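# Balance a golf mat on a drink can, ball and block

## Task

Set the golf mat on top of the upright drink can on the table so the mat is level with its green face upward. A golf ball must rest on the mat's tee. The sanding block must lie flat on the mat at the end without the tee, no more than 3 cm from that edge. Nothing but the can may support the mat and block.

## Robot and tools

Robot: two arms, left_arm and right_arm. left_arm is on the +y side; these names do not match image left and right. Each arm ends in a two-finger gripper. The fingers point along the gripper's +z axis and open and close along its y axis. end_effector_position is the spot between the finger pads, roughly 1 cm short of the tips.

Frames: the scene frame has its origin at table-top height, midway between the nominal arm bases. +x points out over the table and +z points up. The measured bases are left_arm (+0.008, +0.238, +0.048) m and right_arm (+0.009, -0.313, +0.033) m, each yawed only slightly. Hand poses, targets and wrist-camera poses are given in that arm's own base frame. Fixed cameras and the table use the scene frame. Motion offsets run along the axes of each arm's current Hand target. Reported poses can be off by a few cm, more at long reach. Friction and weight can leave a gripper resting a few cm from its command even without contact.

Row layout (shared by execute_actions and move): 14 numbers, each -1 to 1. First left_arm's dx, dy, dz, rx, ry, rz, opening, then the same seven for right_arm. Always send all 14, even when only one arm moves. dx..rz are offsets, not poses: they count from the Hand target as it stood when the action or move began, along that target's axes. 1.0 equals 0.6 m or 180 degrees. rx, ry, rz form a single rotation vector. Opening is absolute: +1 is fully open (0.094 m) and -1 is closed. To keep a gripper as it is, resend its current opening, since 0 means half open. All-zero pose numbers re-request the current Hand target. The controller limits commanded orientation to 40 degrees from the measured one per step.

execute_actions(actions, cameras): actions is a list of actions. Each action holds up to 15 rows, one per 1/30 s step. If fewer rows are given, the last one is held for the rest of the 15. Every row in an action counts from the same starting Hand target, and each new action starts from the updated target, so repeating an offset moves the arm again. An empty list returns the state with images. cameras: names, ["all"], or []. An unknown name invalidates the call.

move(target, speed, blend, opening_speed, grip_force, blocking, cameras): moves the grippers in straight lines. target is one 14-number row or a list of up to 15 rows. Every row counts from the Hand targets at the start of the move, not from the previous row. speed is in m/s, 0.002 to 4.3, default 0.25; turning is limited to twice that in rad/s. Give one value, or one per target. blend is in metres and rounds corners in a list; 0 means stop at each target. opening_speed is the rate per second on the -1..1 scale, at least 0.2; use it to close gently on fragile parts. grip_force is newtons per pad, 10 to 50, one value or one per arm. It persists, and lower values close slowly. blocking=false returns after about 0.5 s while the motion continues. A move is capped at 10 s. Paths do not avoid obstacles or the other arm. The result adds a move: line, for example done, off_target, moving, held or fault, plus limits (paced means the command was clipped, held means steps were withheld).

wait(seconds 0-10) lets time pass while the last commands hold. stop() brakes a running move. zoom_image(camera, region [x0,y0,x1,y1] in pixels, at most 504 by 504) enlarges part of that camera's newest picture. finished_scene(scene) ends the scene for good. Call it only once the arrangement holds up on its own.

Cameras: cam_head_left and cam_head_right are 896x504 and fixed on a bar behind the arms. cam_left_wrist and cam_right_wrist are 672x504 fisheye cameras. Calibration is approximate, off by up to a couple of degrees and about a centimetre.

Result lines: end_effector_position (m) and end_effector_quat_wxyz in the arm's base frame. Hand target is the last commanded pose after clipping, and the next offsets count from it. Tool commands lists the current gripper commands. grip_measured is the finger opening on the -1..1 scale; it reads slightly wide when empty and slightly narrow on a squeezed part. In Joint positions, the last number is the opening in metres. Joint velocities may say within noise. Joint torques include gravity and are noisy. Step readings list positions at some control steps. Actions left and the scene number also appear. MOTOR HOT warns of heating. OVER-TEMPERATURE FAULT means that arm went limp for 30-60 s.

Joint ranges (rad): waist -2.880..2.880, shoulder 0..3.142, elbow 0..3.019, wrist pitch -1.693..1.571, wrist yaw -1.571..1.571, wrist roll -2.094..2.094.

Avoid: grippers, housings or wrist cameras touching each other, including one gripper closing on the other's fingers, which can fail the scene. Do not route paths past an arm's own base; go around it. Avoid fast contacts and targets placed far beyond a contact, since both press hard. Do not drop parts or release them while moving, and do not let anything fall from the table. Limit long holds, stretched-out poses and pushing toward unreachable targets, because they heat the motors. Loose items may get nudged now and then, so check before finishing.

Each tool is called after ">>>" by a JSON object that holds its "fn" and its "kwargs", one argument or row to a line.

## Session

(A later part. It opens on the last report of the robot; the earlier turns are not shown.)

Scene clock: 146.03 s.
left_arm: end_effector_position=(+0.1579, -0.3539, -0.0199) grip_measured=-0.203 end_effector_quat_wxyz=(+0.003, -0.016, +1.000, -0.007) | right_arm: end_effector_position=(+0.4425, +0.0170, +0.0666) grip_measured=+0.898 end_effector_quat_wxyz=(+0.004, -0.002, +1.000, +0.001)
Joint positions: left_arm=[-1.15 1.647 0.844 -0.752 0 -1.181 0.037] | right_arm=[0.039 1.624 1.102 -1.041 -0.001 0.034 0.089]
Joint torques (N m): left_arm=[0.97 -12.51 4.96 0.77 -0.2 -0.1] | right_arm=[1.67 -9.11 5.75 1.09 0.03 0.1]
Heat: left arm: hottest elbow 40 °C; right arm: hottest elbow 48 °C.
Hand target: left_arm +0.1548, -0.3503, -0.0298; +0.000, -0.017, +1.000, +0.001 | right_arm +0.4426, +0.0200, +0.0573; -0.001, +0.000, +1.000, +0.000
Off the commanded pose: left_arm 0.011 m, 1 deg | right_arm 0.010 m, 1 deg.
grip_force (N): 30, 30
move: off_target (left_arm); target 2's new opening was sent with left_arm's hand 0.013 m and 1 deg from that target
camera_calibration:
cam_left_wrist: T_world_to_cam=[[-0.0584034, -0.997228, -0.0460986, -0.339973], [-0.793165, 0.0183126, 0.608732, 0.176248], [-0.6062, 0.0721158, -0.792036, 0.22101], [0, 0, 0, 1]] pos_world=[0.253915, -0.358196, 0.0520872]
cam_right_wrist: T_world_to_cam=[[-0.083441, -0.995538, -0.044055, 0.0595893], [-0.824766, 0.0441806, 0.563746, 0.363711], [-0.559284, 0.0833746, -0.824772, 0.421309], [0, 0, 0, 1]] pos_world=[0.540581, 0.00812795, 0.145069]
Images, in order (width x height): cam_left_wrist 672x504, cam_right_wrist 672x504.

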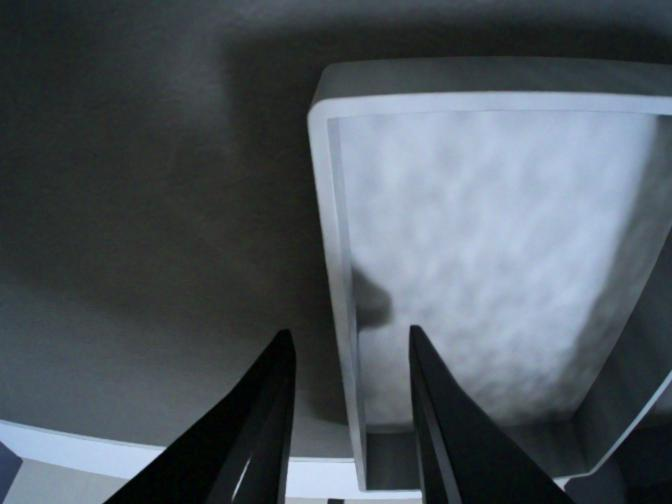

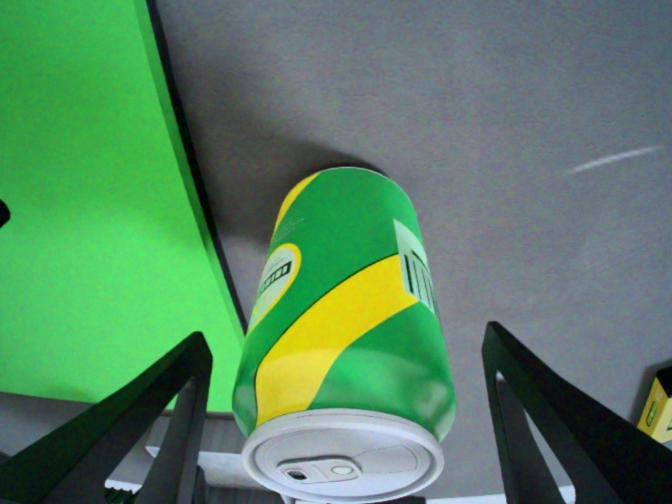

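>>> {"fn": "move", "kwargs": {
  "target": [
    [0, 0, -0.2, 0, 0, 0, 0.4, 0, 0, -0.2333, 0, 0, 0, 0.9],
    [-0.415, 0.3825, -0.2, 0, 0, 0.2556, 0.4, 0, 0, -0.2333, 0, 0, 0, 0.9]
  ],
  "speed": [0.1, 0.25],
  "blend": [0.02, 0],
  "cameras": ["cam_left_wrist", "cam_head_left", "cam_right_wrist"]
}}

Scene clock: 154.27 s.
left_arm: end_effector_position=(+0.3795, -0.1095, +0.0832) grip_measured=+0.398 end_effector_quat_wxyz=(-0.007, +0.373, +0.928, +0.002) | right_arm: end_effector_position=(+0.4287, +0.0165, +0.1723) grip_measured=+0.898 end_effector_quat_wxyz=(-0.027, -0.002, +1.000, +0.000)
Joint positions: left_arm=[-0.282 1.499 1.003 -1.088 -0.005 0.483 0.066] | right_arm=[0.039 1.524 1.28 -1.382 -0.001 0.034 0.089]
Joint torques (N m): left_arm=[1.79 -12.45 10.28 -0.29 0.21 0.03] | right_arm=[2.73 -10.29 10.3 -0.54 -0.03 0.08]
Heat: left arm: hottest elbow 39 °C; right arm: hottest elbow 48 °C.
Hand target: left_arm +0.3957, -0.1125, +0.0907; +0.000, +0.375, +0.927, +0.001 | right_arm +0.4428, +0.0200, +0.1973; -0.001, +0.000, +1.000, +0.000
Off the commanded pose: left_arm 0.018 m, 1 deg | right_arm 0.029 m, 3 deg.
grip_force (N): 30, 30
move: off_target (left_arm, right_arm)
camera_calibration:
cam_left_wrist: T_world_to_cam=[[-0.754132, -0.65427, -0.0567117, 0.224031], [-0.538061, 0.566048, 0.624564, 0.246569], [-0.376532, 0.501518, -0.778912, 0.378197], [0, 0, 0, 1]] pos_world=[0.444021, -0.182666, 0.153289]
cam_right_wrist: T_world_to_cam=[[-0.0858967, -0.995636, -0.0364714, 0.0623622], [-0.788417, 0.0455477, 0.613453, 0.268605], [-0.609115, 0.0814483, -0.788889, 0.515948], [0, 0, 0, 1]] pos_world=[0.531401, 0.00783268, 0.244524]
Images, in order (width x height): cam_head_left 896x504, cam_left_wrist 672x504, cam_right_wrist 672x504.

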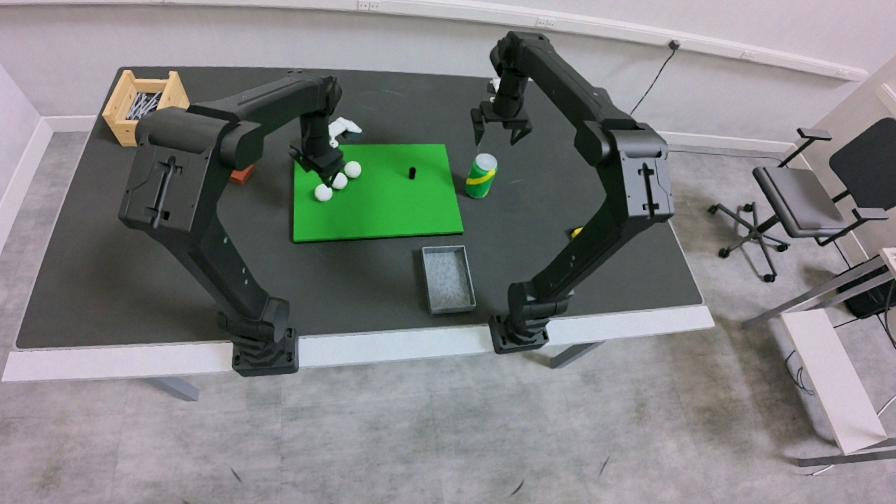

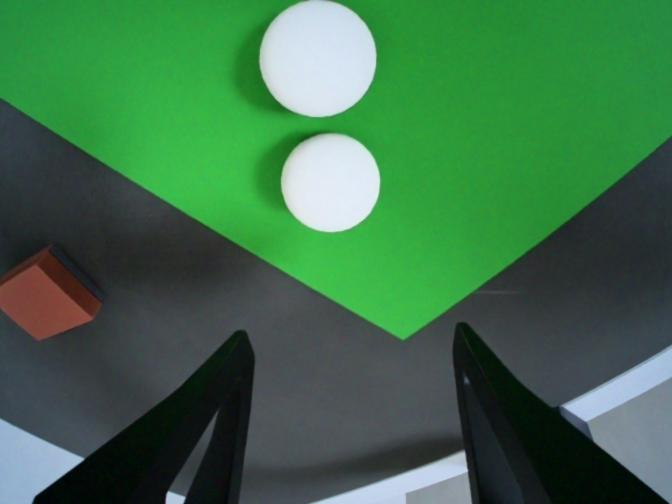

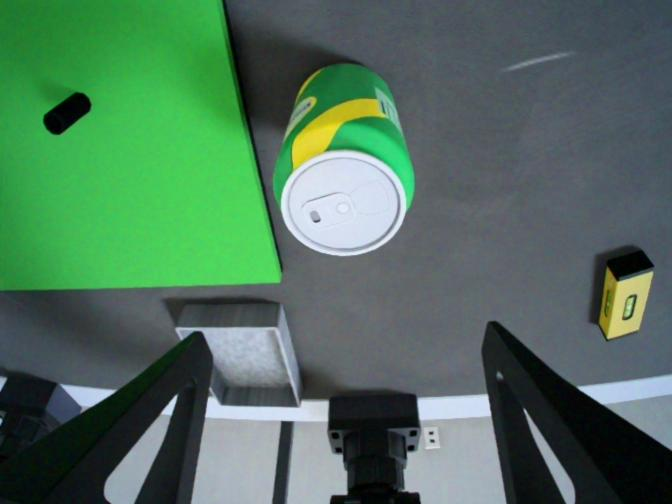

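>>> {"fn": "move", "kwargs": {
  "target": [
    [0.0103, 0.0017, 0.1745, 0, 0, 0, 0.4, 0, 0, 0, 0, 0, 0, 0.9],
    [0.0103, 0.0017, 0.1745, 0, 0, 0, -0.28, 0, 0, 0, 0, 0, 0, 0.9]
  ],
  "speed": 0.1,
  "cameras": ["cam_left_wrist", "cam_head_left"]
}}

Scene clock: 160.17 s.
left_arm: end_effector_position=(+0.3934, -0.1113, -0.0049) grip_measured=-0.094 end_effector_quat_wxyz=(+0.006, +0.376, +0.927, +0.003) | right_arm: end_effector_position=(+0.4287, +0.0165, +0.1723) grip_measured=+0.898 end_effector_quat_wxyz=(-0.027, -0.002, +1.000, +0.000)
Joint positions: left_arm=[-0.276 1.663 0.921 -0.816 -0.004 0.494 0.043] | right_arm=[0.039 1.524 1.28 -1.382 -0.001 0.034 0.089]
Joint torques (N m): left_arm=[2.26 -13.45 5.41 0.72 0.17 0.03] | right_arm=[1.96 -10.81 10.62 -0.35 0.01 0.05]
Heat: left arm: hottest elbow 39 °C; right arm: hottest elbow 49 °C.
Hand target: left_arm +0.3920, -0.1073, -0.0140; +0.000, +0.375, +0.927, +0.001 | right_arm +0.4428, +0.0200, +0.1973; -0.001, +0.000, +1.000, +0.000
Off the commanded pose: left_arm 0.010 m, 1 deg | right_arm 0.029 m, 3 deg.
grip_force (N): 30, 30
move: off_target (right_arm)
camera_calibration:
cam_left_wrist: T_world_to_cam=[[-0.756081, -0.650685, -0.070368, 0.229415], [-0.550065, 0.573513, 0.607051, 0.315601], [-0.354642, 0.497687, -0.791541, 0.306523], [0, 0, 0, 1]] pos_world=[0.455763, -0.184277, 0.0671825]
Images, in order (width x height): cam_head_left 896x504, cam_left_wrist 672x504.

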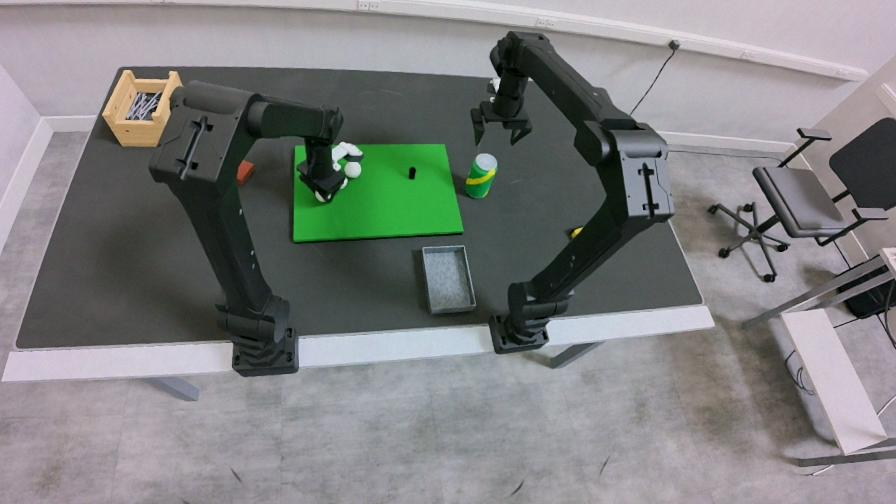

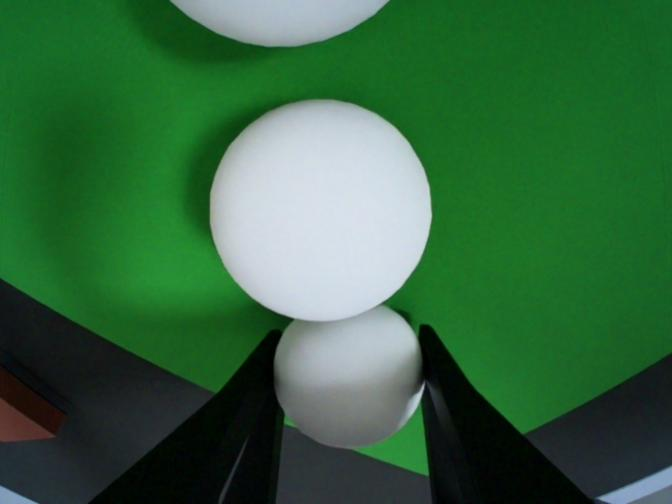

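>>> {"fn": "move", "kwargs": {
  "target": [
    [0, 0, -0.2167, 0, 0, 0, -0.28, 0, 0, 0, 0, 0, 0, 0.9],
    [-0.0125, -0.678, -0.2, 0, 0, 0, -0.28, 0, 0, 0, 0, 0, 0, 0.9],
    [-0.0125, -0.678, 0.018, 0, 0, 0, -0.28, 0, 0, 0, 0, 0, 0, 0.9],
    [-0.0125, -0.678, 0.018, 0, 0, 0, 0.4, 0, 0, 0, 0, 0, 0, 0.9]
  ],
  "speed": [0.15, 0.3, 0.12, 0.1],
  "blend": [0.03, 0.02, 0, 0],
  "cameras": ["cam_left_wrist", "cam_head_left"]
}}

Scene clock: 168.67 s.
left_arm: end_effector_position=(+0.1156, -0.4061, -0.0177) grip_measured=+0.397 end_effector_quat_wxyz=(+0.001, +0.377, +0.926, -0.003) | right_arm: end_effector_position=(+0.4287, +0.0165, +0.1723) grip_measured=+0.898 end_effector_quat_wxyz=(-0.027, -0.002, +1.000, +0.000)
Joint positions: left_arm=[-1.292 1.72 0.955 -0.799 0.002 -0.518 0.066] | right_arm=[0.039 1.524 1.28 -1.382 -0.001 0.034 0.089]
Joint torques (N m): left_arm=[1.08 -14.74 5.45 0.79 -0.15 -0.1] | right_arm=[1.67 -11.16 10.45 -0.17 -0.01 0.1]
Heat: left arm: hottest elbow 39 °C; right arm: hottest elbow 50 °C.
Hand target: left_arm +0.1147, -0.4051, -0.0254; +0.000, +0.375, +0.927, +0.001 | right_arm +0.4428, +0.0200, +0.1973; -0.001, +0.000, +1.000, +0.000
Off the commanded pose: left_arm 0.008 m, 1 deg | right_arm 0.029 m, 3 deg.
grip_force (N): 30, 30
move: off_target (right_arm)
camera_calibration:
cam_left_wrist: T_world_to_cam=[[-0.75893, -0.64874, -0.0562202, -0.172068], [-0.540519, 0.579468, 0.609964, 0.340957], [-0.36313, 0.493308, -0.790432, 0.343775], [0, 0, 0, 1]] pos_world=[0.178541, -0.478788, 0.0540856]
Images, in order (width x height): cam_head_left 896x504, cam_left_wrist 672x504.

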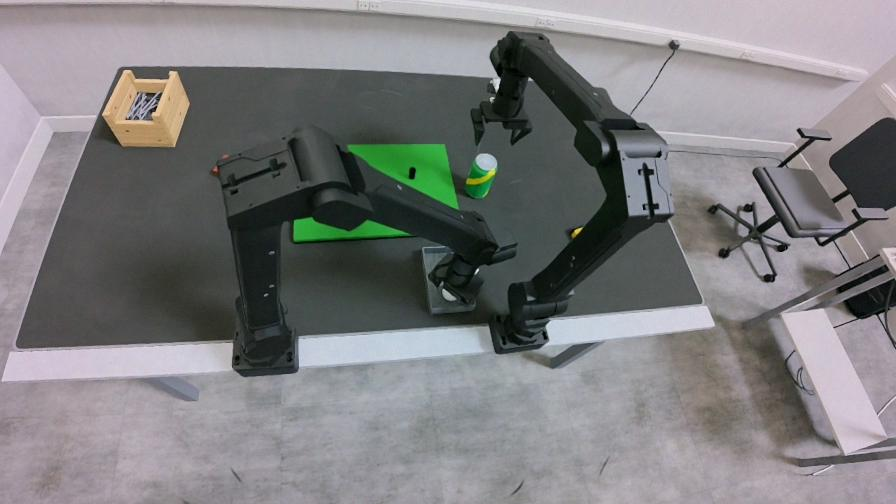

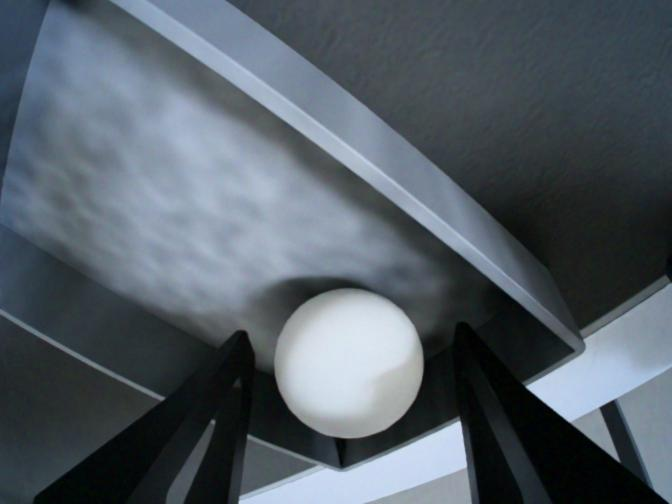

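>>> {"fn": "move", "kwargs": {
  "target": [
    [0, 0, -0.2167, 0, 0, 0, 0.4, 0, 0, 0, 0, 0, 0, 0.9],
    [-0.083, 0.6772, -0.2, 0, 0, 0, 0.4, 0, 0, 0, 0, 0, 0, 0.9],
    [-0.083, 0.6772, -0.019, 0, 0, 0, 0.4, 0, 0, 0, 0, 0, 0, 0.9],
    [-0.083, 0.6772, -0.019, 0, 0, 0, -0.28, 0, 0, 0, 0, 0, 0, 0.9]
  ],
  "speed": [0.15, 0.3, 0.12, 0.1],
  "blend": [0.03, 0.02, 0, 0],
  "cameras": ["cam_left_wrist", "cam_head_left"]
}}

Scene clock: 175.93 s.
left_arm: end_effector_position=(+0.4342, -0.1474, -0.0044) grip_measured=-0.093 end_effector_quat_wxyz=(+0.004, +0.371, +0.928, +0.002) | right_arm: end_effector_position=(+0.4287, +0.0165, +0.1723) grip_measured=+0.898 end_effector_quat_wxyz=(-0.027, -0.002, +1.000, +0.000)
Joint positions: left_arm=[-0.328 1.769 1.074 -0.866 -0.004 0.433 0.043] | right_arm=[0.039 1.524 1.28 -1.382 -0.001 0.034 0.089]
Joint torques (N m): left_arm=[1.85 -15.68 5.82 0.75 0.17 0.04] | right_arm=[1.67 -10.81 10.48 -0.2 -0.04 0.03]
Heat: left arm: hottest elbow 39 °C; right arm: hottest elbow 51 °C.
Hand target: left_arm +0.4328, -0.1474, -0.0135; +0.000, +0.375, +0.927, +0.001 | right_arm +0.4428, +0.0200, +0.1973; -0.001, +0.000, +1.000, +0.000
Off the commanded pose: left_arm 0.009 m, 1 deg | right_arm 0.029 m, 3 deg.
grip_force (N): 30, 30
move: off_target (right_arm)
camera_calibration:
cam_left_wrist: T_world_to_cam=[[-0.750061, -0.657832, -0.0683041, 0.233096], [-0.553757, 0.568193, 0.608695, 0.359267], [-0.361609, 0.494382, -0.790459, 0.342011], [0, 0, 0, 1]] pos_world=[0.497458, -0.219879, 0.0675832]
Images, in order (width x height): cam_head_left 896x504, cam_left_wrist 672x504.

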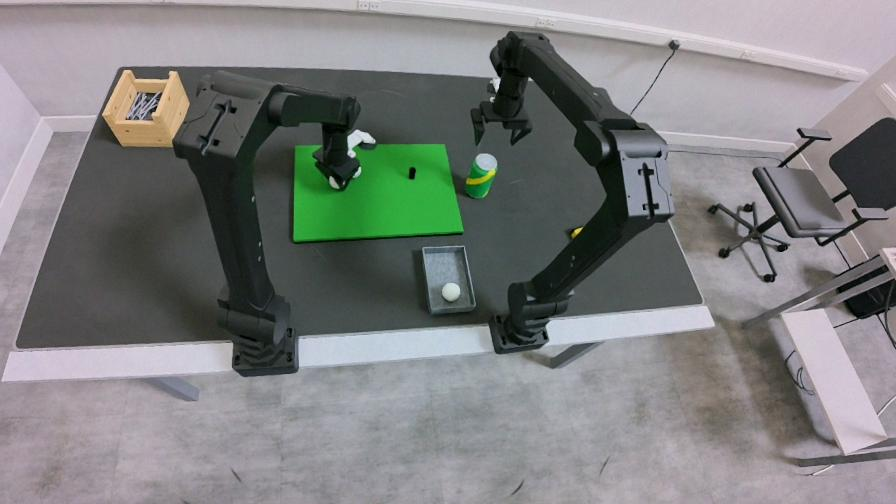

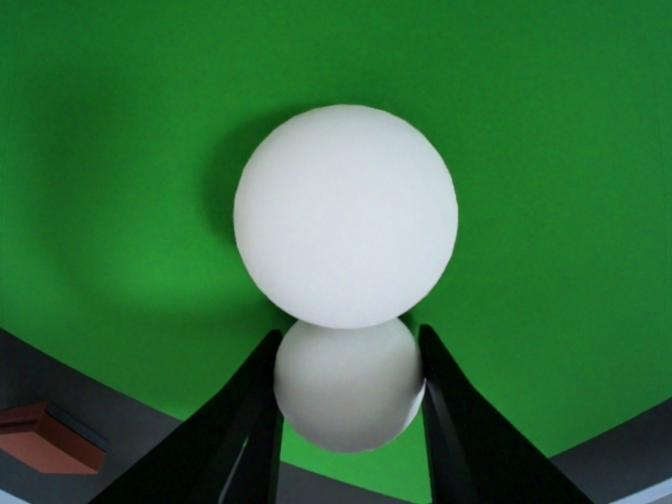

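>>> {"fn": "move", "kwargs": {
  "target": [
    [0, 0, -0.2167, 0, 0, 0, -0.28, 0, 0, 0, 0, 0, 0, 0.9],
    [-0.025, -0.573, -0.2, 0, 0, 0, -0.28, 0, 0, 0, 0, 0, 0, 0.9],
    [-0.025, -0.573, 0.0185, 0, 0, 0, -0.28, 0, 0, 0, 0, 0, 0, 0.9],
    [-0.025, -0.573, 0.0185, 0, 0, 0, 0.35, 0, 0, 0, 0, 0, 0, 0.9]
  ],
  "speed": [0.15, 0.3, 0.12, 0.1],
  "blend": [0.03, 0.02, 0, 0],
  "cameras": ["cam_left_wrist"]
}}

Scene clock: 182.80 s.
left_arm: end_effector_position=(+0.2039, -0.4069, -0.0166) grip_measured=+0.347 end_effector_quat_wxyz=(+0.002, +0.379, +0.925, -0.003) | right_arm: end_effector_position=(+0.4287, +0.0165, +0.1723) grip_measured=+0.898 end_effector_quat_wxyz=(-0.027, -0.002, +1.000, +0.000)
Joint positions: left_arm=[-1.105 1.785 1.055 -0.834 0.001 -0.327 0.063] | right_arm=[0.039 1.524 1.28 -1.382 -0.001 0.034 0.089]
Joint torques (N m): left_arm=[1.49 -15.79 5.68 0.76 -0.13 -0.11] | right_arm=[2.02 -10.23 10.51 -0.42 0.04 0.1]
Heat: left arm: hottest elbow 39 °C; right arm: hottest elbow 51 °C.
Hand target: left_arm +0.2048, -0.4051, -0.0249; +0.000, +0.375, +0.927, +0.001 | right_arm +0.4428, +0.0200, +0.1973; -0.001, +0.000, +1.000, +0.000
Off the commanded pose: left_arm 0.009 m, 1 deg | right_arm 0.029 m, 3 deg.
grip_force (N): 30, 30
move: off_target (right_arm)
camera_calibration:
cam_left_wrist: T_world_to_cam=[[-0.761754, -0.64532, -0.0573882, -0.103537], [-0.53902, 0.582139, 0.608746, 0.389265], [-0.359428, 0.494648, -0.791287, 0.376969], [0, 0, 0, 1]] pos_world=[0.266444, -0.479888, 0.0553851]
Images, in order (width x height): cam_left_wrist 672x504.

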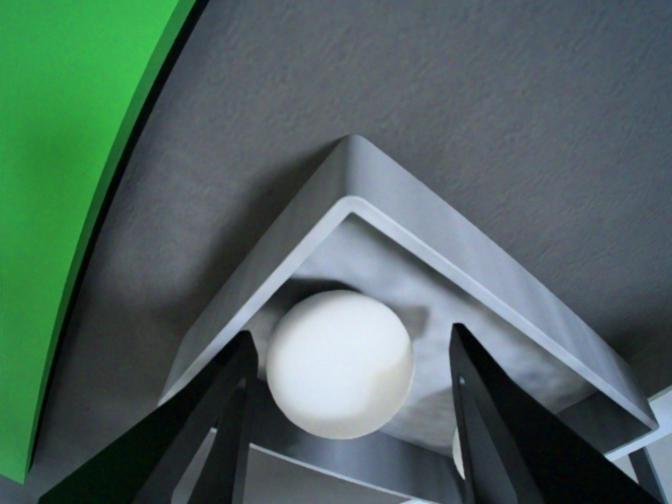

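>>> {"fn": "move", "kwargs": {
  "target": [
    [0, 0, -0.2167, 0, 0, 0, 0.35, 0, 0, 0, 0, 0, 0, 0.9],
    [-0.054, 0.5705, -0.2, 0, 0, 0, 0.35, 0, 0, 0, 0, 0, 0, 0.9],
    [-0.054, 0.5705, -0.018, 0, 0, 0, 0.35, 0, 0, 0, 0, 0, 0, 0.9],
    [-0.054, 0.5705, -0.018, 0, 0, 0, -0.28, 0, 0, 0, 0, 0, 0, 0.9]
  ],
  "speed": [0.15, 0.3, 0.12, 0.1],
  "blend": [0.03, 0.02, 0, 0],
  "cameras": ["cam_left_wrist", "cam_head_left"]
}}

Scene clock: 189.27 s.
left_arm: end_effector_position=(+0.4680, -0.1791, -0.0037) grip_measured=-0.093 end_effector_quat_wxyz=(+0.005, +0.369, +0.929, +0.002) | right_arm: end_effector_position=(+0.4287, +0.0165, +0.1723) grip_measured=+0.898 end_effector_quat_wxyz=(-0.027, -0.002, +1.000, +0.000)
Joint positions: left_arm=[-0.366 1.857 1.21 -0.914 -0.004 0.39 0.043] | right_arm=[0.039 1.524 1.28 -1.382 -0.001 0.034 0.089]
Joint torques (N m): left_arm=[1.08 -17.73 6 0.75 0.16 0.05] | right_arm=[2.08 -10.75 10.67 -0.54 0.01 0.1]
Heat: left arm: hottest elbow 39 °C; right arm: hottest elbow 52 °C.
Hand target: left_arm +0.4660, -0.1814, -0.0137; +0.000, +0.375, +0.927, +0.001 | right_arm +0.4428, +0.0200, +0.1973; -0.001, +0.000, +1.000, +0.000
Off the commanded pose: left_arm 0.010 m, 1 deg | right_arm 0.029 m, 3 deg.
grip_force (N): 30, 30
move: off_target (right_arm)
camera_calibration:
cam_left_wrist: T_world_to_cam=[[-0.746767, -0.661575, -0.068248, 0.235435], [-0.556801, 0.565762, 0.608183, 0.396553], [-0.363746, 0.492171, -0.790858, 0.370979], [0, 0, 0, 1]] pos_world=[0.531558, -0.251181, 0.0682831]
Images, in order (width x height): cam_head_left 896x504, cam_left_wrist 672x504.

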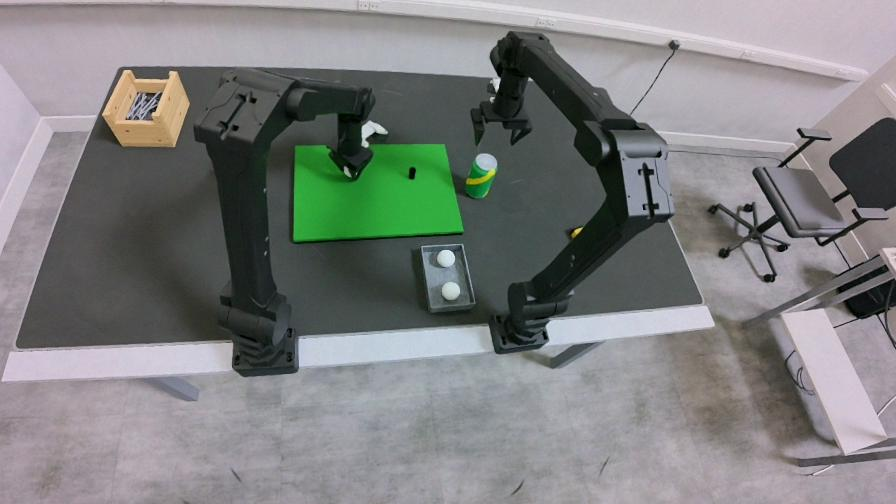

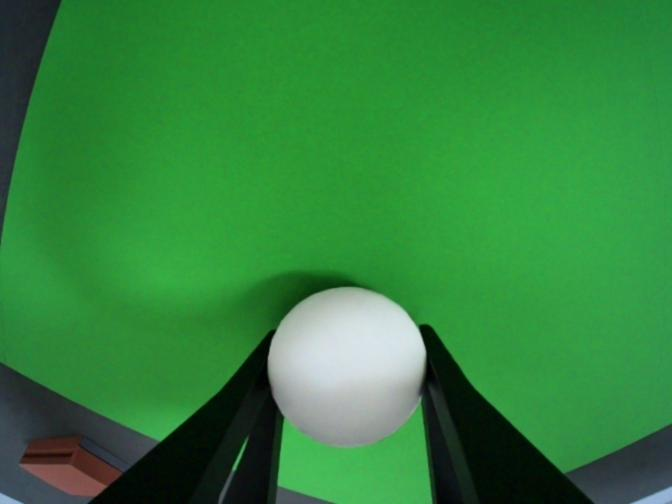

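>>> {"fn": "move", "kwargs": {
  "target": [
    [0, 0, -0.2167, 0, 0, 0, -0.28, 0, 0, 0, 0, 0, 0, 0.9],
    [0.108, -0.6228, -0.2, 0, 0, -0.2444, -0.28, 0, 0, 0, 0, 0, 0, 0.9],
    [0.108, -0.6228, 0.018, 0, 0, -0.2444, -0.28, 0, 0, 0, 0, 0, 0, 0.9],
    [0.108, -0.6228, 0.018, 0, 0, -0.2444, 0.2, 0, 0, 0, 0, 0, 0, 0.9]
  ],
  "speed": [0.15, 0.3, 0.12, 0.1],
  "blend": [0.03, 0.02, 0, 0],
  "cameras": ["cam_left_wrist"]
}}

Scene clock: 195.93 s.
left_arm: end_effector_position=(+0.1602, -0.4060, -0.0174) grip_measured=+0.197 end_effector_quat_wxyz=(+0.001, +0.003, +1.000, -0.003) | right_arm: end_effector_position=(+0.4287, +0.0165, +0.1723) grip_measured=+0.898 end_effector_quat_wxyz=(-0.027, -0.002, +1.000, +0.000)
Joint positions: left_arm=[-1.193 1.749 0.998 -0.814 0.001 -1.187 0.056] | right_arm=[0.039 1.524 1.28 -1.382 -0.001 0.034 0.089]
Joint torques (N m): left_arm=[0.97 -15.15 5.52 0.68 -0.24 -0.1] | right_arm=[1.44 -10.93 10.51 -0.25 -0.03 0.07]
Heat: left arm: hottest elbow 39 °C; right arm: hottest elbow 52 °C.
Hand target: left_arm +0.1595, -0.4051, -0.0251; +0.000, +0.000, +1.000, +0.001 | right_arm +0.4428, +0.0200, +0.1973; -0.001, +0.000, +1.000, +0.000
Off the commanded pose: left_arm 0.008 m, 1 deg | right_arm 0.029 m, 3 deg.
grip_force (N): 30, 30
move: off_target (right_arm)
camera_calibration:
cam_left_wrist: T_world_to_cam=[[-0.0966061, -0.993828, -0.0545346, -0.384305], [-0.789178, 0.0430948, 0.612651, 0.186996], [-0.606519, 0.102223, -0.78847, 0.240475], [0, 0, 0, 1]] pos_world=[0.2563, -0.414574, 0.0540865]
Images, in order (width x height): cam_left_wrist 672x504.

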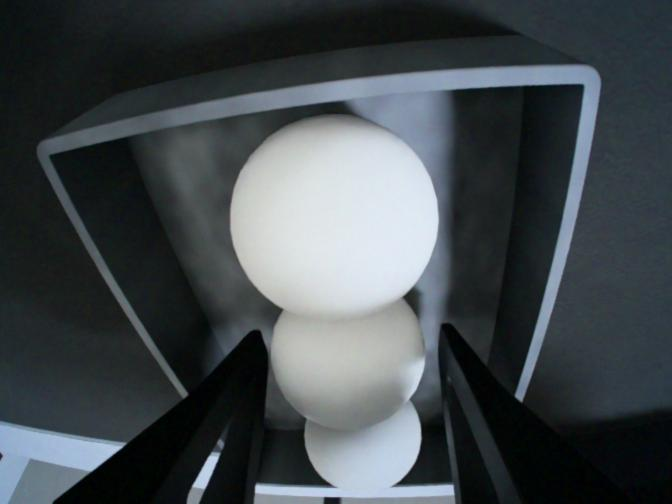

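>>> {"fn": "move", "kwargs": {
  "target": [
    [0, 0, -0.2, 0, 0, 0, 0.2, 0, 0, 0, 0, 0, 0, 0.9],
    [-0.134, 0.325, -0.2917, -0.3104, -0.4269, 0.3104, 0.2, -0.065, 0.2967, 0.0367, 0, 0, -0.5, 0.9]
  ],
  "speed": [0.15, 0.3],
  "blend": [0.03, 0],
  "cameras": ["all"]
}}

Scene clock: 220.07 s.
left_arm: end_effector_position=(+0.2377, -0.2149, +0.1500) grip_measured=+0.198 end_effector_quat_wxyz=(+0.502, +0.348, +0.630, +0.480) | right_arm: end_effector_position=(+0.4653, +0.1877, +0.1671) grip_measured=+0.898 end_effector_quat_wxyz=(+0.014, +0.700, -0.714, -0.005)
Joint positions: left_arm=[-1.307 1.339 0.493 -0.536 -1.535 -0.114 0.056] | right_arm=[0.385 1.695 1.477 -1.382 0.001 -1.167 0.089]
Joint torques (N m): left_arm=[1.85 -9.7 4.9 1.13 -0.77 -0.08] | right_arm=[2.2 -9.99 10.7 0.24 -0.2 -0.27]
Heat: left arm: hottest elbow 38 °C; right arm: hottest elbow 53 °C.
Hand target: left_arm +0.2400, -0.2104, +0.1503; +0.572, +0.416, +0.571, +0.416 | right_arm +0.4818, +0.1978, +0.1752; +0.001, +0.707, -0.707, +0.000
Off the commanded pose: left_arm 0.005 m, 15 deg | right_arm 0.021 m, 2 deg.
grip_force (N): 30, 30
move: off_target (left_arm, right_arm)
camera_calibration:
cam_left_wrist: T_world_to_cam=[[0.0782616, -0.197544, -0.977165, 0.0902174], [-0.793998, 0.580375, -0.18092, 0.372985], [0.602862, 0.790026, -0.111428, 0.158703], [0, 0, 0, 1]] pos_world=[0.193413, -0.324029, 0.173322]
cam_right_wrist: T_world_to_cam=[[0.991894, -0.107764, -0.0673332, -0.427332], [-0.048832, -0.812463, 0.580964, 0.115138], [-0.117313, -0.572967, -0.811139, 0.417895], [0, 0, 0, 1]] pos_world=[0.478515, 0.286934, 0.243306]

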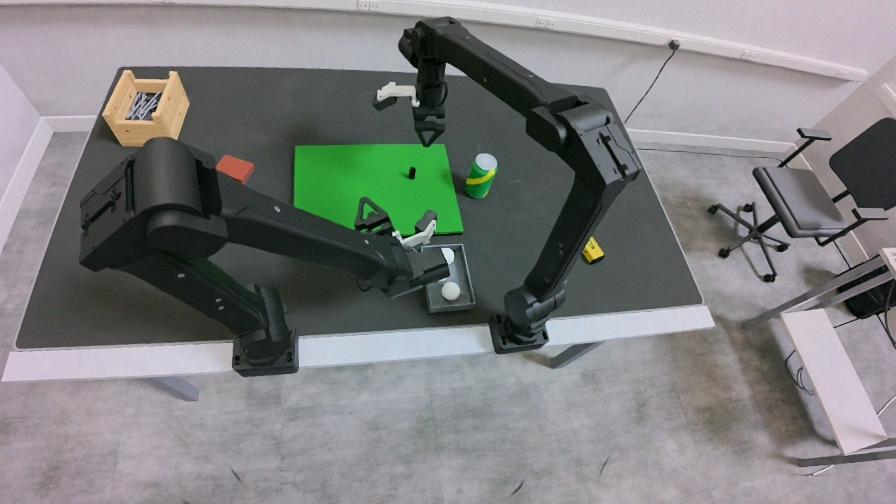

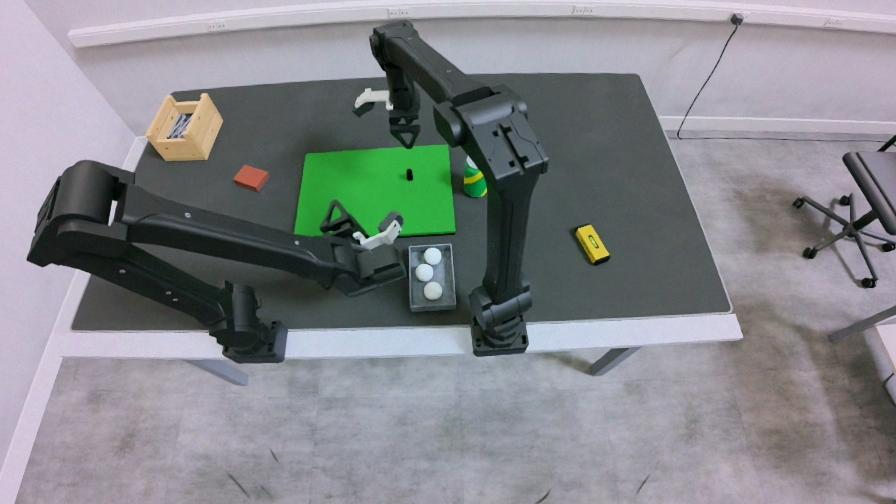

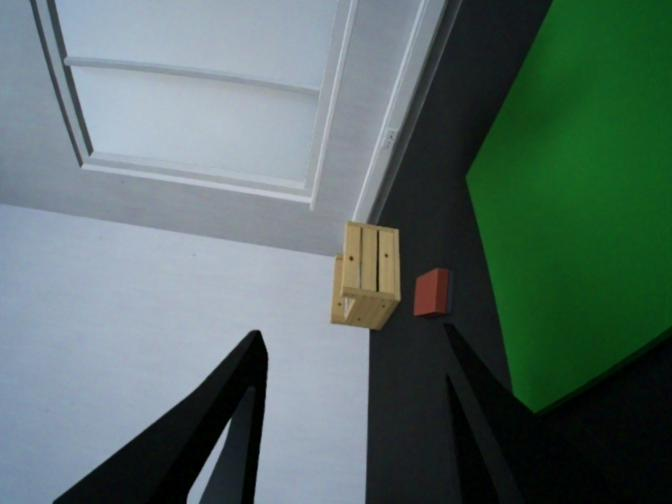

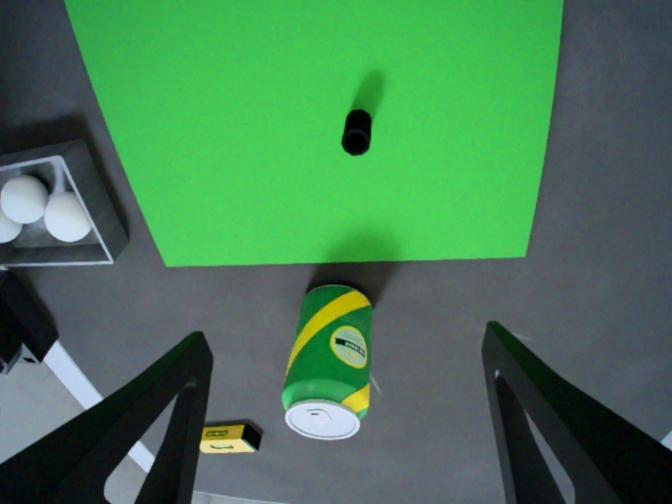

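>>> {"fn": "move", "kwargs": {
  "target": [0, 0, 0, 0, 0, 0, 0.2, -0.027, 0.0197, 0.2003, 0, 0, 0, 0.3],
  "speed": 0.12,
  "cameras": ["cam_right_wrist", "cam_left_wrist"]
}}

Scene clock: 226.93 s.
left_arm: end_effector_position=(+0.2377, -0.2149, +0.1500) grip_measured=+0.198 end_effector_quat_wxyz=(+0.502, +0.348, +0.630, +0.480) | right_arm: end_effector_position=(+0.4711, +0.2091, +0.0660) grip_measured=+0.302 end_effector_quat_wxyz=(-0.003, +0.708, -0.706, +0.002)
Joint positions: left_arm=[-1.307 1.339 0.493 -0.536 -1.535 -0.113 0.056] | right_arm=[0.419 1.794 1.331 -1.1 0.001 -1.154 0.061]
Joint torques (N m): left_arm=[2.14 -9.93 5.05 0.64 -0.74 -0.17] | right_arm=[2.55 -11.87 5.98 0.81 -0.19 0.05]
Heat: left arm: hottest elbow 38 °C; right arm: hottest elbow 53 °C.
Hand target: left_arm +0.2389, -0.2107, +0.1503; +0.502, +0.344, +0.633, +0.478 (not the last commanded pose) | right_arm +0.4699, +0.2141, +0.0551; +0.000, +0.707, -0.707, +0.000
Off the commanded pose: left_arm 0.005 m, 15 deg | right_arm 0.012 m, 1 deg.
grip_force (N): 30, 30
move: off_target (left_arm, right_arm)
camera_calibration:
cam_left_wrist: T_world_to_cam=[[0.0782232, -0.197248, -0.977228, 0.0903316], [-0.794028, 0.5804, -0.180709, 0.372963], [0.602828, 0.790082, -0.11122, 0.158691], [0, 0, 0, 1]] pos_world=[0.193413, -0.324029, 0.173322]
cam_right_wrist: T_world_to_cam=[[0.995702, -0.0858141, -0.0348476, -0.445998], [-0.0509582, -0.821747, 0.567569, 0.195416], [-0.0773414, -0.563353, -0.822588, 0.328715], [0, 0, 0, 1]] pos_world=[0.479462, 0.307493, 0.143943]
Images, in order (width x height): cam_left_wrist 672x504, cam_right_wrist 672x504.

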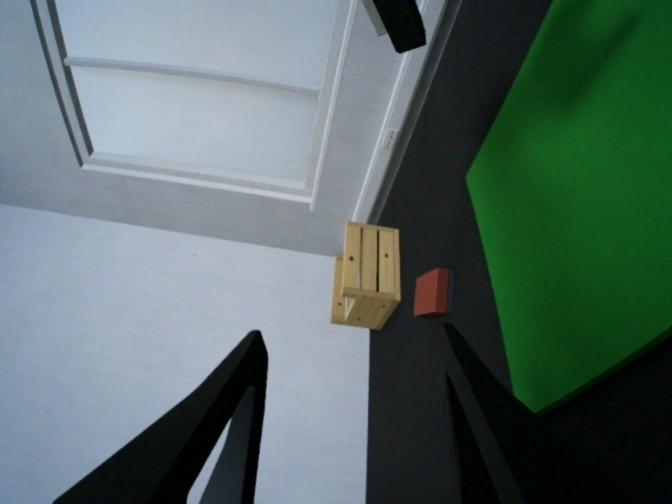

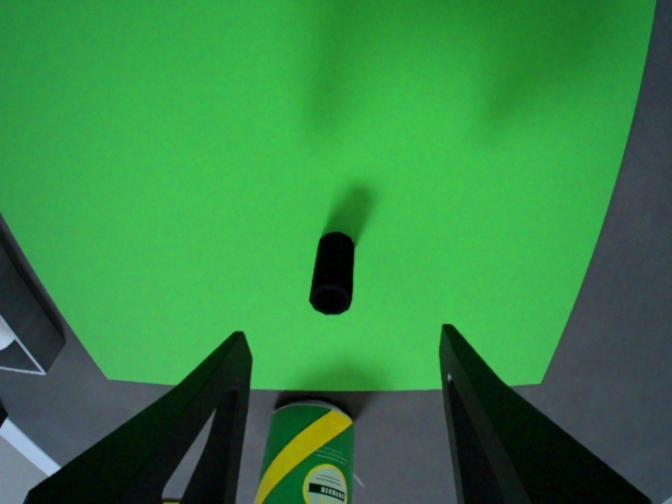

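>>> {"fn": "move", "kwargs": {
  "target": [
    [0, 0, 0, 0, 0, 0, 0.2, 0.0058, 0.0075, 0.0867, 0, 0, 0, 0.3],
    [0, 0, 0, 0, 0, 0, 0.2, 0.0058, 0.0075, 0.0867, 0, 0, 0, -0.95]
  ],
  "speed": 0.08,
  "grip_force": [30, 40],
  "cameras": ["cam_right_wrist", "cam_head_left"]
}}

>>> {"fn": "zoom_image", "kwargs": {
  "camera": "cam_head_left",
  "region": [280, 80, 520, 280]
}}

Scene clock: 234.10 s.
left_arm: end_effector_position=(+0.2377, -0.2149, +0.1500) grip_measured=+0.198 end_effector_quat_wxyz=(+0.502, +0.348, +0.630, +0.480) | right_arm: end_effector_position=(+0.4657, +0.2075, +0.0138) grip_measured=-0.714 end_effector_quat_wxyz=(-0.003, +0.708, -0.707, +0.000)
Joint positions: left_arm=[-1.307 1.339 0.493 -0.536 -1.535 -0.113 0.056] | right_arm=[0.42 1.851 1.257 -0.97 -0.001 -1.152 0.013]
Joint torques (N m): left_arm=[1.9 -9.52 5.14 0.64 -0.76 -0.19] | right_arm=[1.79 -10.4 5.9 0.8 -0.13 0.04]
Heat: left arm: hottest elbow 38 °C; right arm: hottest elbow 52 °C.
Hand target: left_arm +0.2389, -0.2107, +0.1503; +0.502, +0.344, +0.633, +0.478 | right_arm +0.4654, +0.2107, +0.0032; +0.000, +0.707, -0.707, +0.000
Off the commanded pose: left_arm 0.004 m, 1 deg | right_arm 0.011 m, 0 deg.
grip_force (N): 30, 40
move: off_target (right_arm); target 2's new opening was sent with right_arm's hand 0.013 m and 1 deg from that target
camera_calibration:
cam_right_wrist: T_world_to_cam=[[0.995535, -0.0868803, -0.0368941, -0.442194], [-0.0508079, -0.822658, 0.566262, 0.223589], [-0.0795483, -0.561859, -0.823399, 0.285251], [0, 0, 0, 1]] pos_world=[0.474271, 0.30579, 0.0919509]
Images, in order (width x height): cam_head_left 896x504, cam_right_wrist 672x504.

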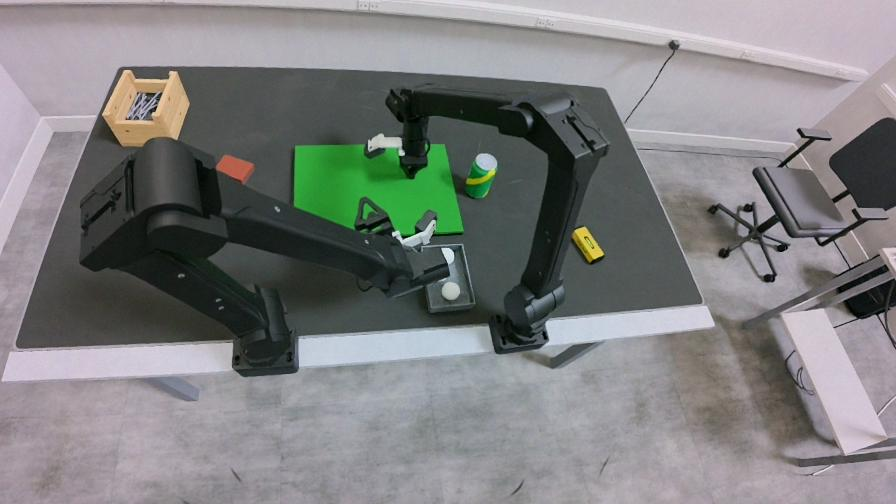

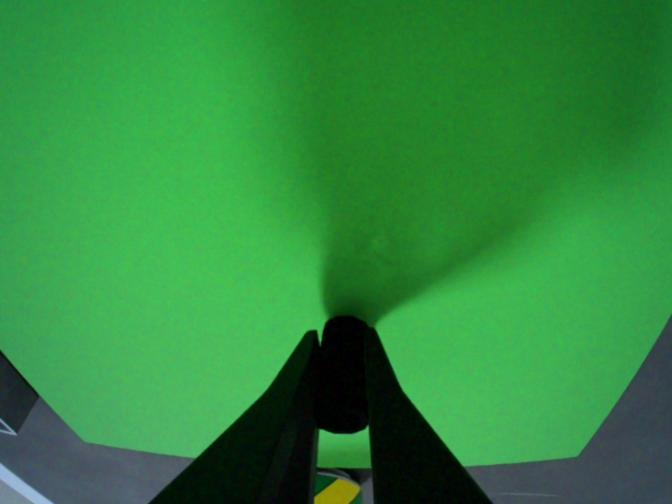

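Scaled by 2.100.

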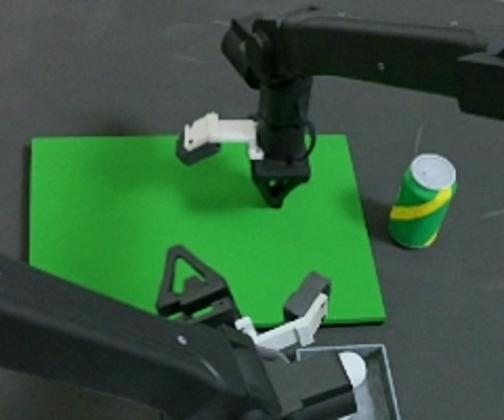

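>>> {"fn": "move", "kwargs": {
  "target": [0, 0, 0, 0, 0, 0, 0.2, 0, 0, -0.12, 0, 0, 0, -0.95],
  "speed": 0.05,
  "grip_force": [30, 50],
  "cameras": ["cam_right_wrist", "cam_head_left", "cam_head_right", "cam_left_wrist"]
}}

>>> {"fn": "zoom_image", "kwargs": {
  "camera": "cam_head_left",
  "region": [280, 80, 520, 280]
}}

Scene clock: 239.70 s.
left_arm: end_effector_position=(+0.2377, -0.2149, +0.1500) grip_measured=+0.198 end_effector_quat_wxyz=(+0.502, +0.348, +0.630, +0.480) | right_arm: end_effector_position=(+0.4482, +0.1991, +0.0349) grip_measured=-0.727 end_effector_quat_wxyz=(+0.031, +0.703, -0.711, -0.010)
Joint positions: left_arm=[-1.307 1.339 0.493 -0.536 -1.535 -0.113 0.056] | right_arm=[0.42 1.818 1.271 -1.089 0.003 -1.14 0.013]
Joint torques (N m): left_arm=[2.02 -9.47 5.08 0.61 -0.75 -0.18] | right_arm=[1.79 -15.79 9.66 -1.4 -0.26 -0.11]
Heat: left arm: hottest elbow 38 °C; right arm: hottest elbow 51 °C.
Hand target: left_arm +0.2389, -0.2107, +0.1503; +0.502, +0.344, +0.633, +0.478 | right_arm +0.4655, +0.2106, +0.0751; +0.000, +0.707, -0.707, +0.000
Off the commanded pose: left_arm 0.004 m, 1 deg | right_arm 0.045 m, 4 deg.
grip_force (N): 30, 50
move: off_target (right_arm)
camera_calibration:
cam_left_wrist: T_world_to_cam=[[0.0782232, -0.197248, -0.977228, 0.0903316], [-0.794028, 0.5804, -0.180709, 0.372963], [0.602828, 0.790082, -0.11122, 0.158691], [0, 0, 0, 1]] pos_world=[0.193413, -0.324029, 0.173322]
cam_right_wrist: T_world_to_cam=[[0.990184, -0.101136, -0.0964704, -0.417573], [-0.0239171, -0.802647, 0.595974, 0.186744], [-0.137706, -0.587817, -0.797188, 0.326812], [0, 0, 0, 1]] pos_world=[0.462945, 0.299764, 0.108953]

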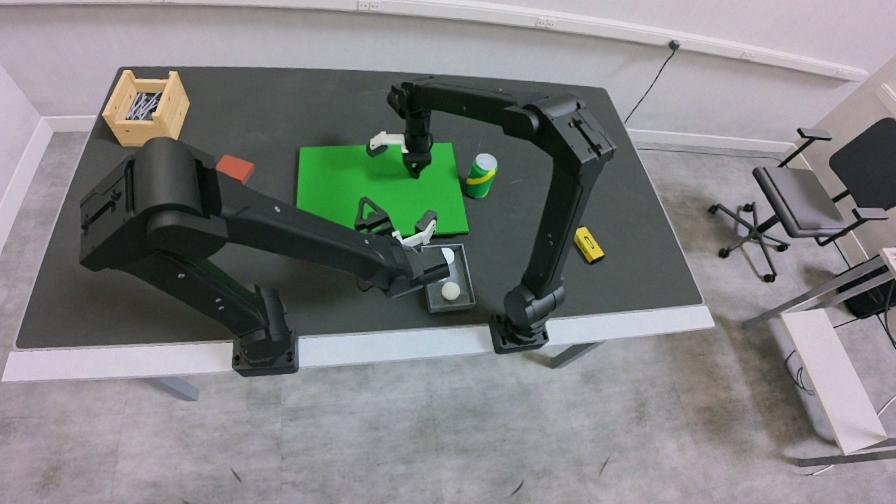

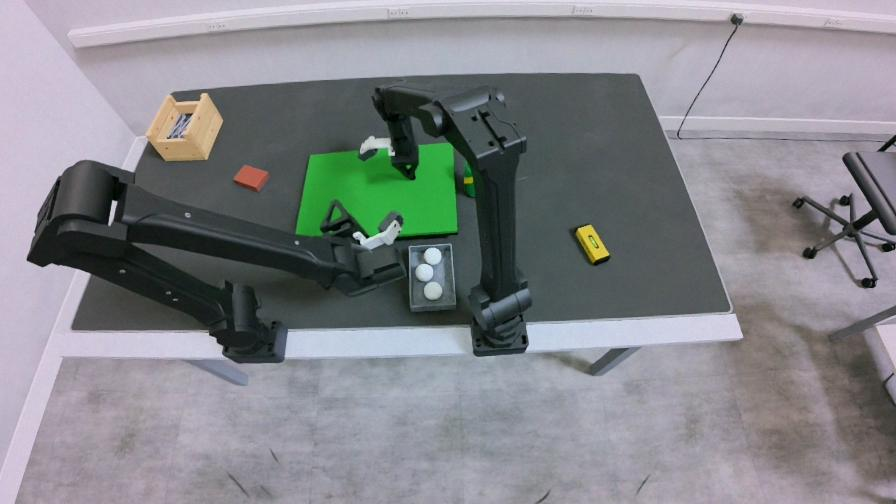

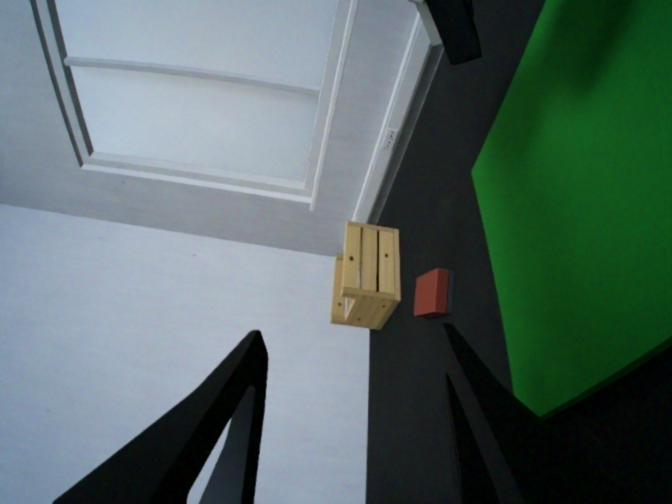

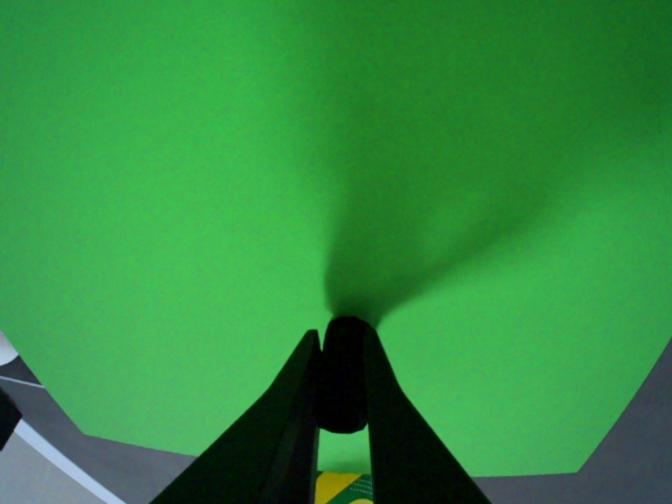

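Scaled by 2.100.

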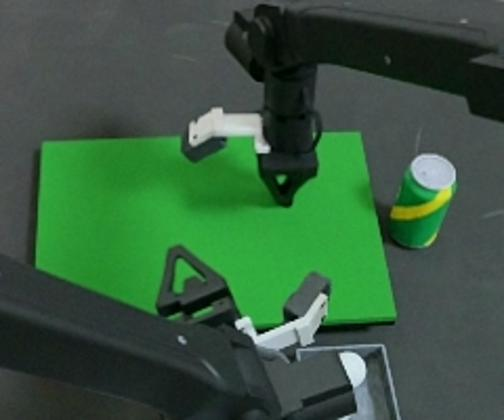

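>>> {"fn": "zoom_image", "kwargs": {
  "camera": "cam_head_left",
  "region": [285, 190, 485, 260]
}}

>>> {"fn": "zoom_image", "kwargs": {
  "camera": "cam_head_right",
  "region": [285, 190, 485, 260]
}}

Scaled by 2.520.

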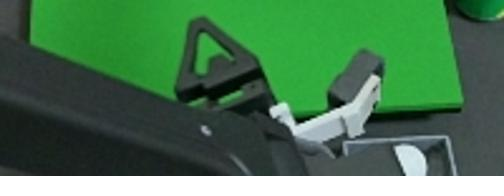

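Scaled by 2.520.

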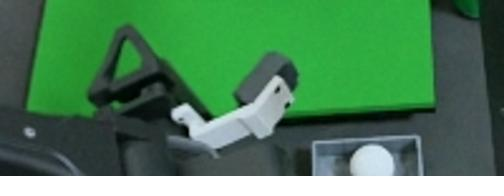

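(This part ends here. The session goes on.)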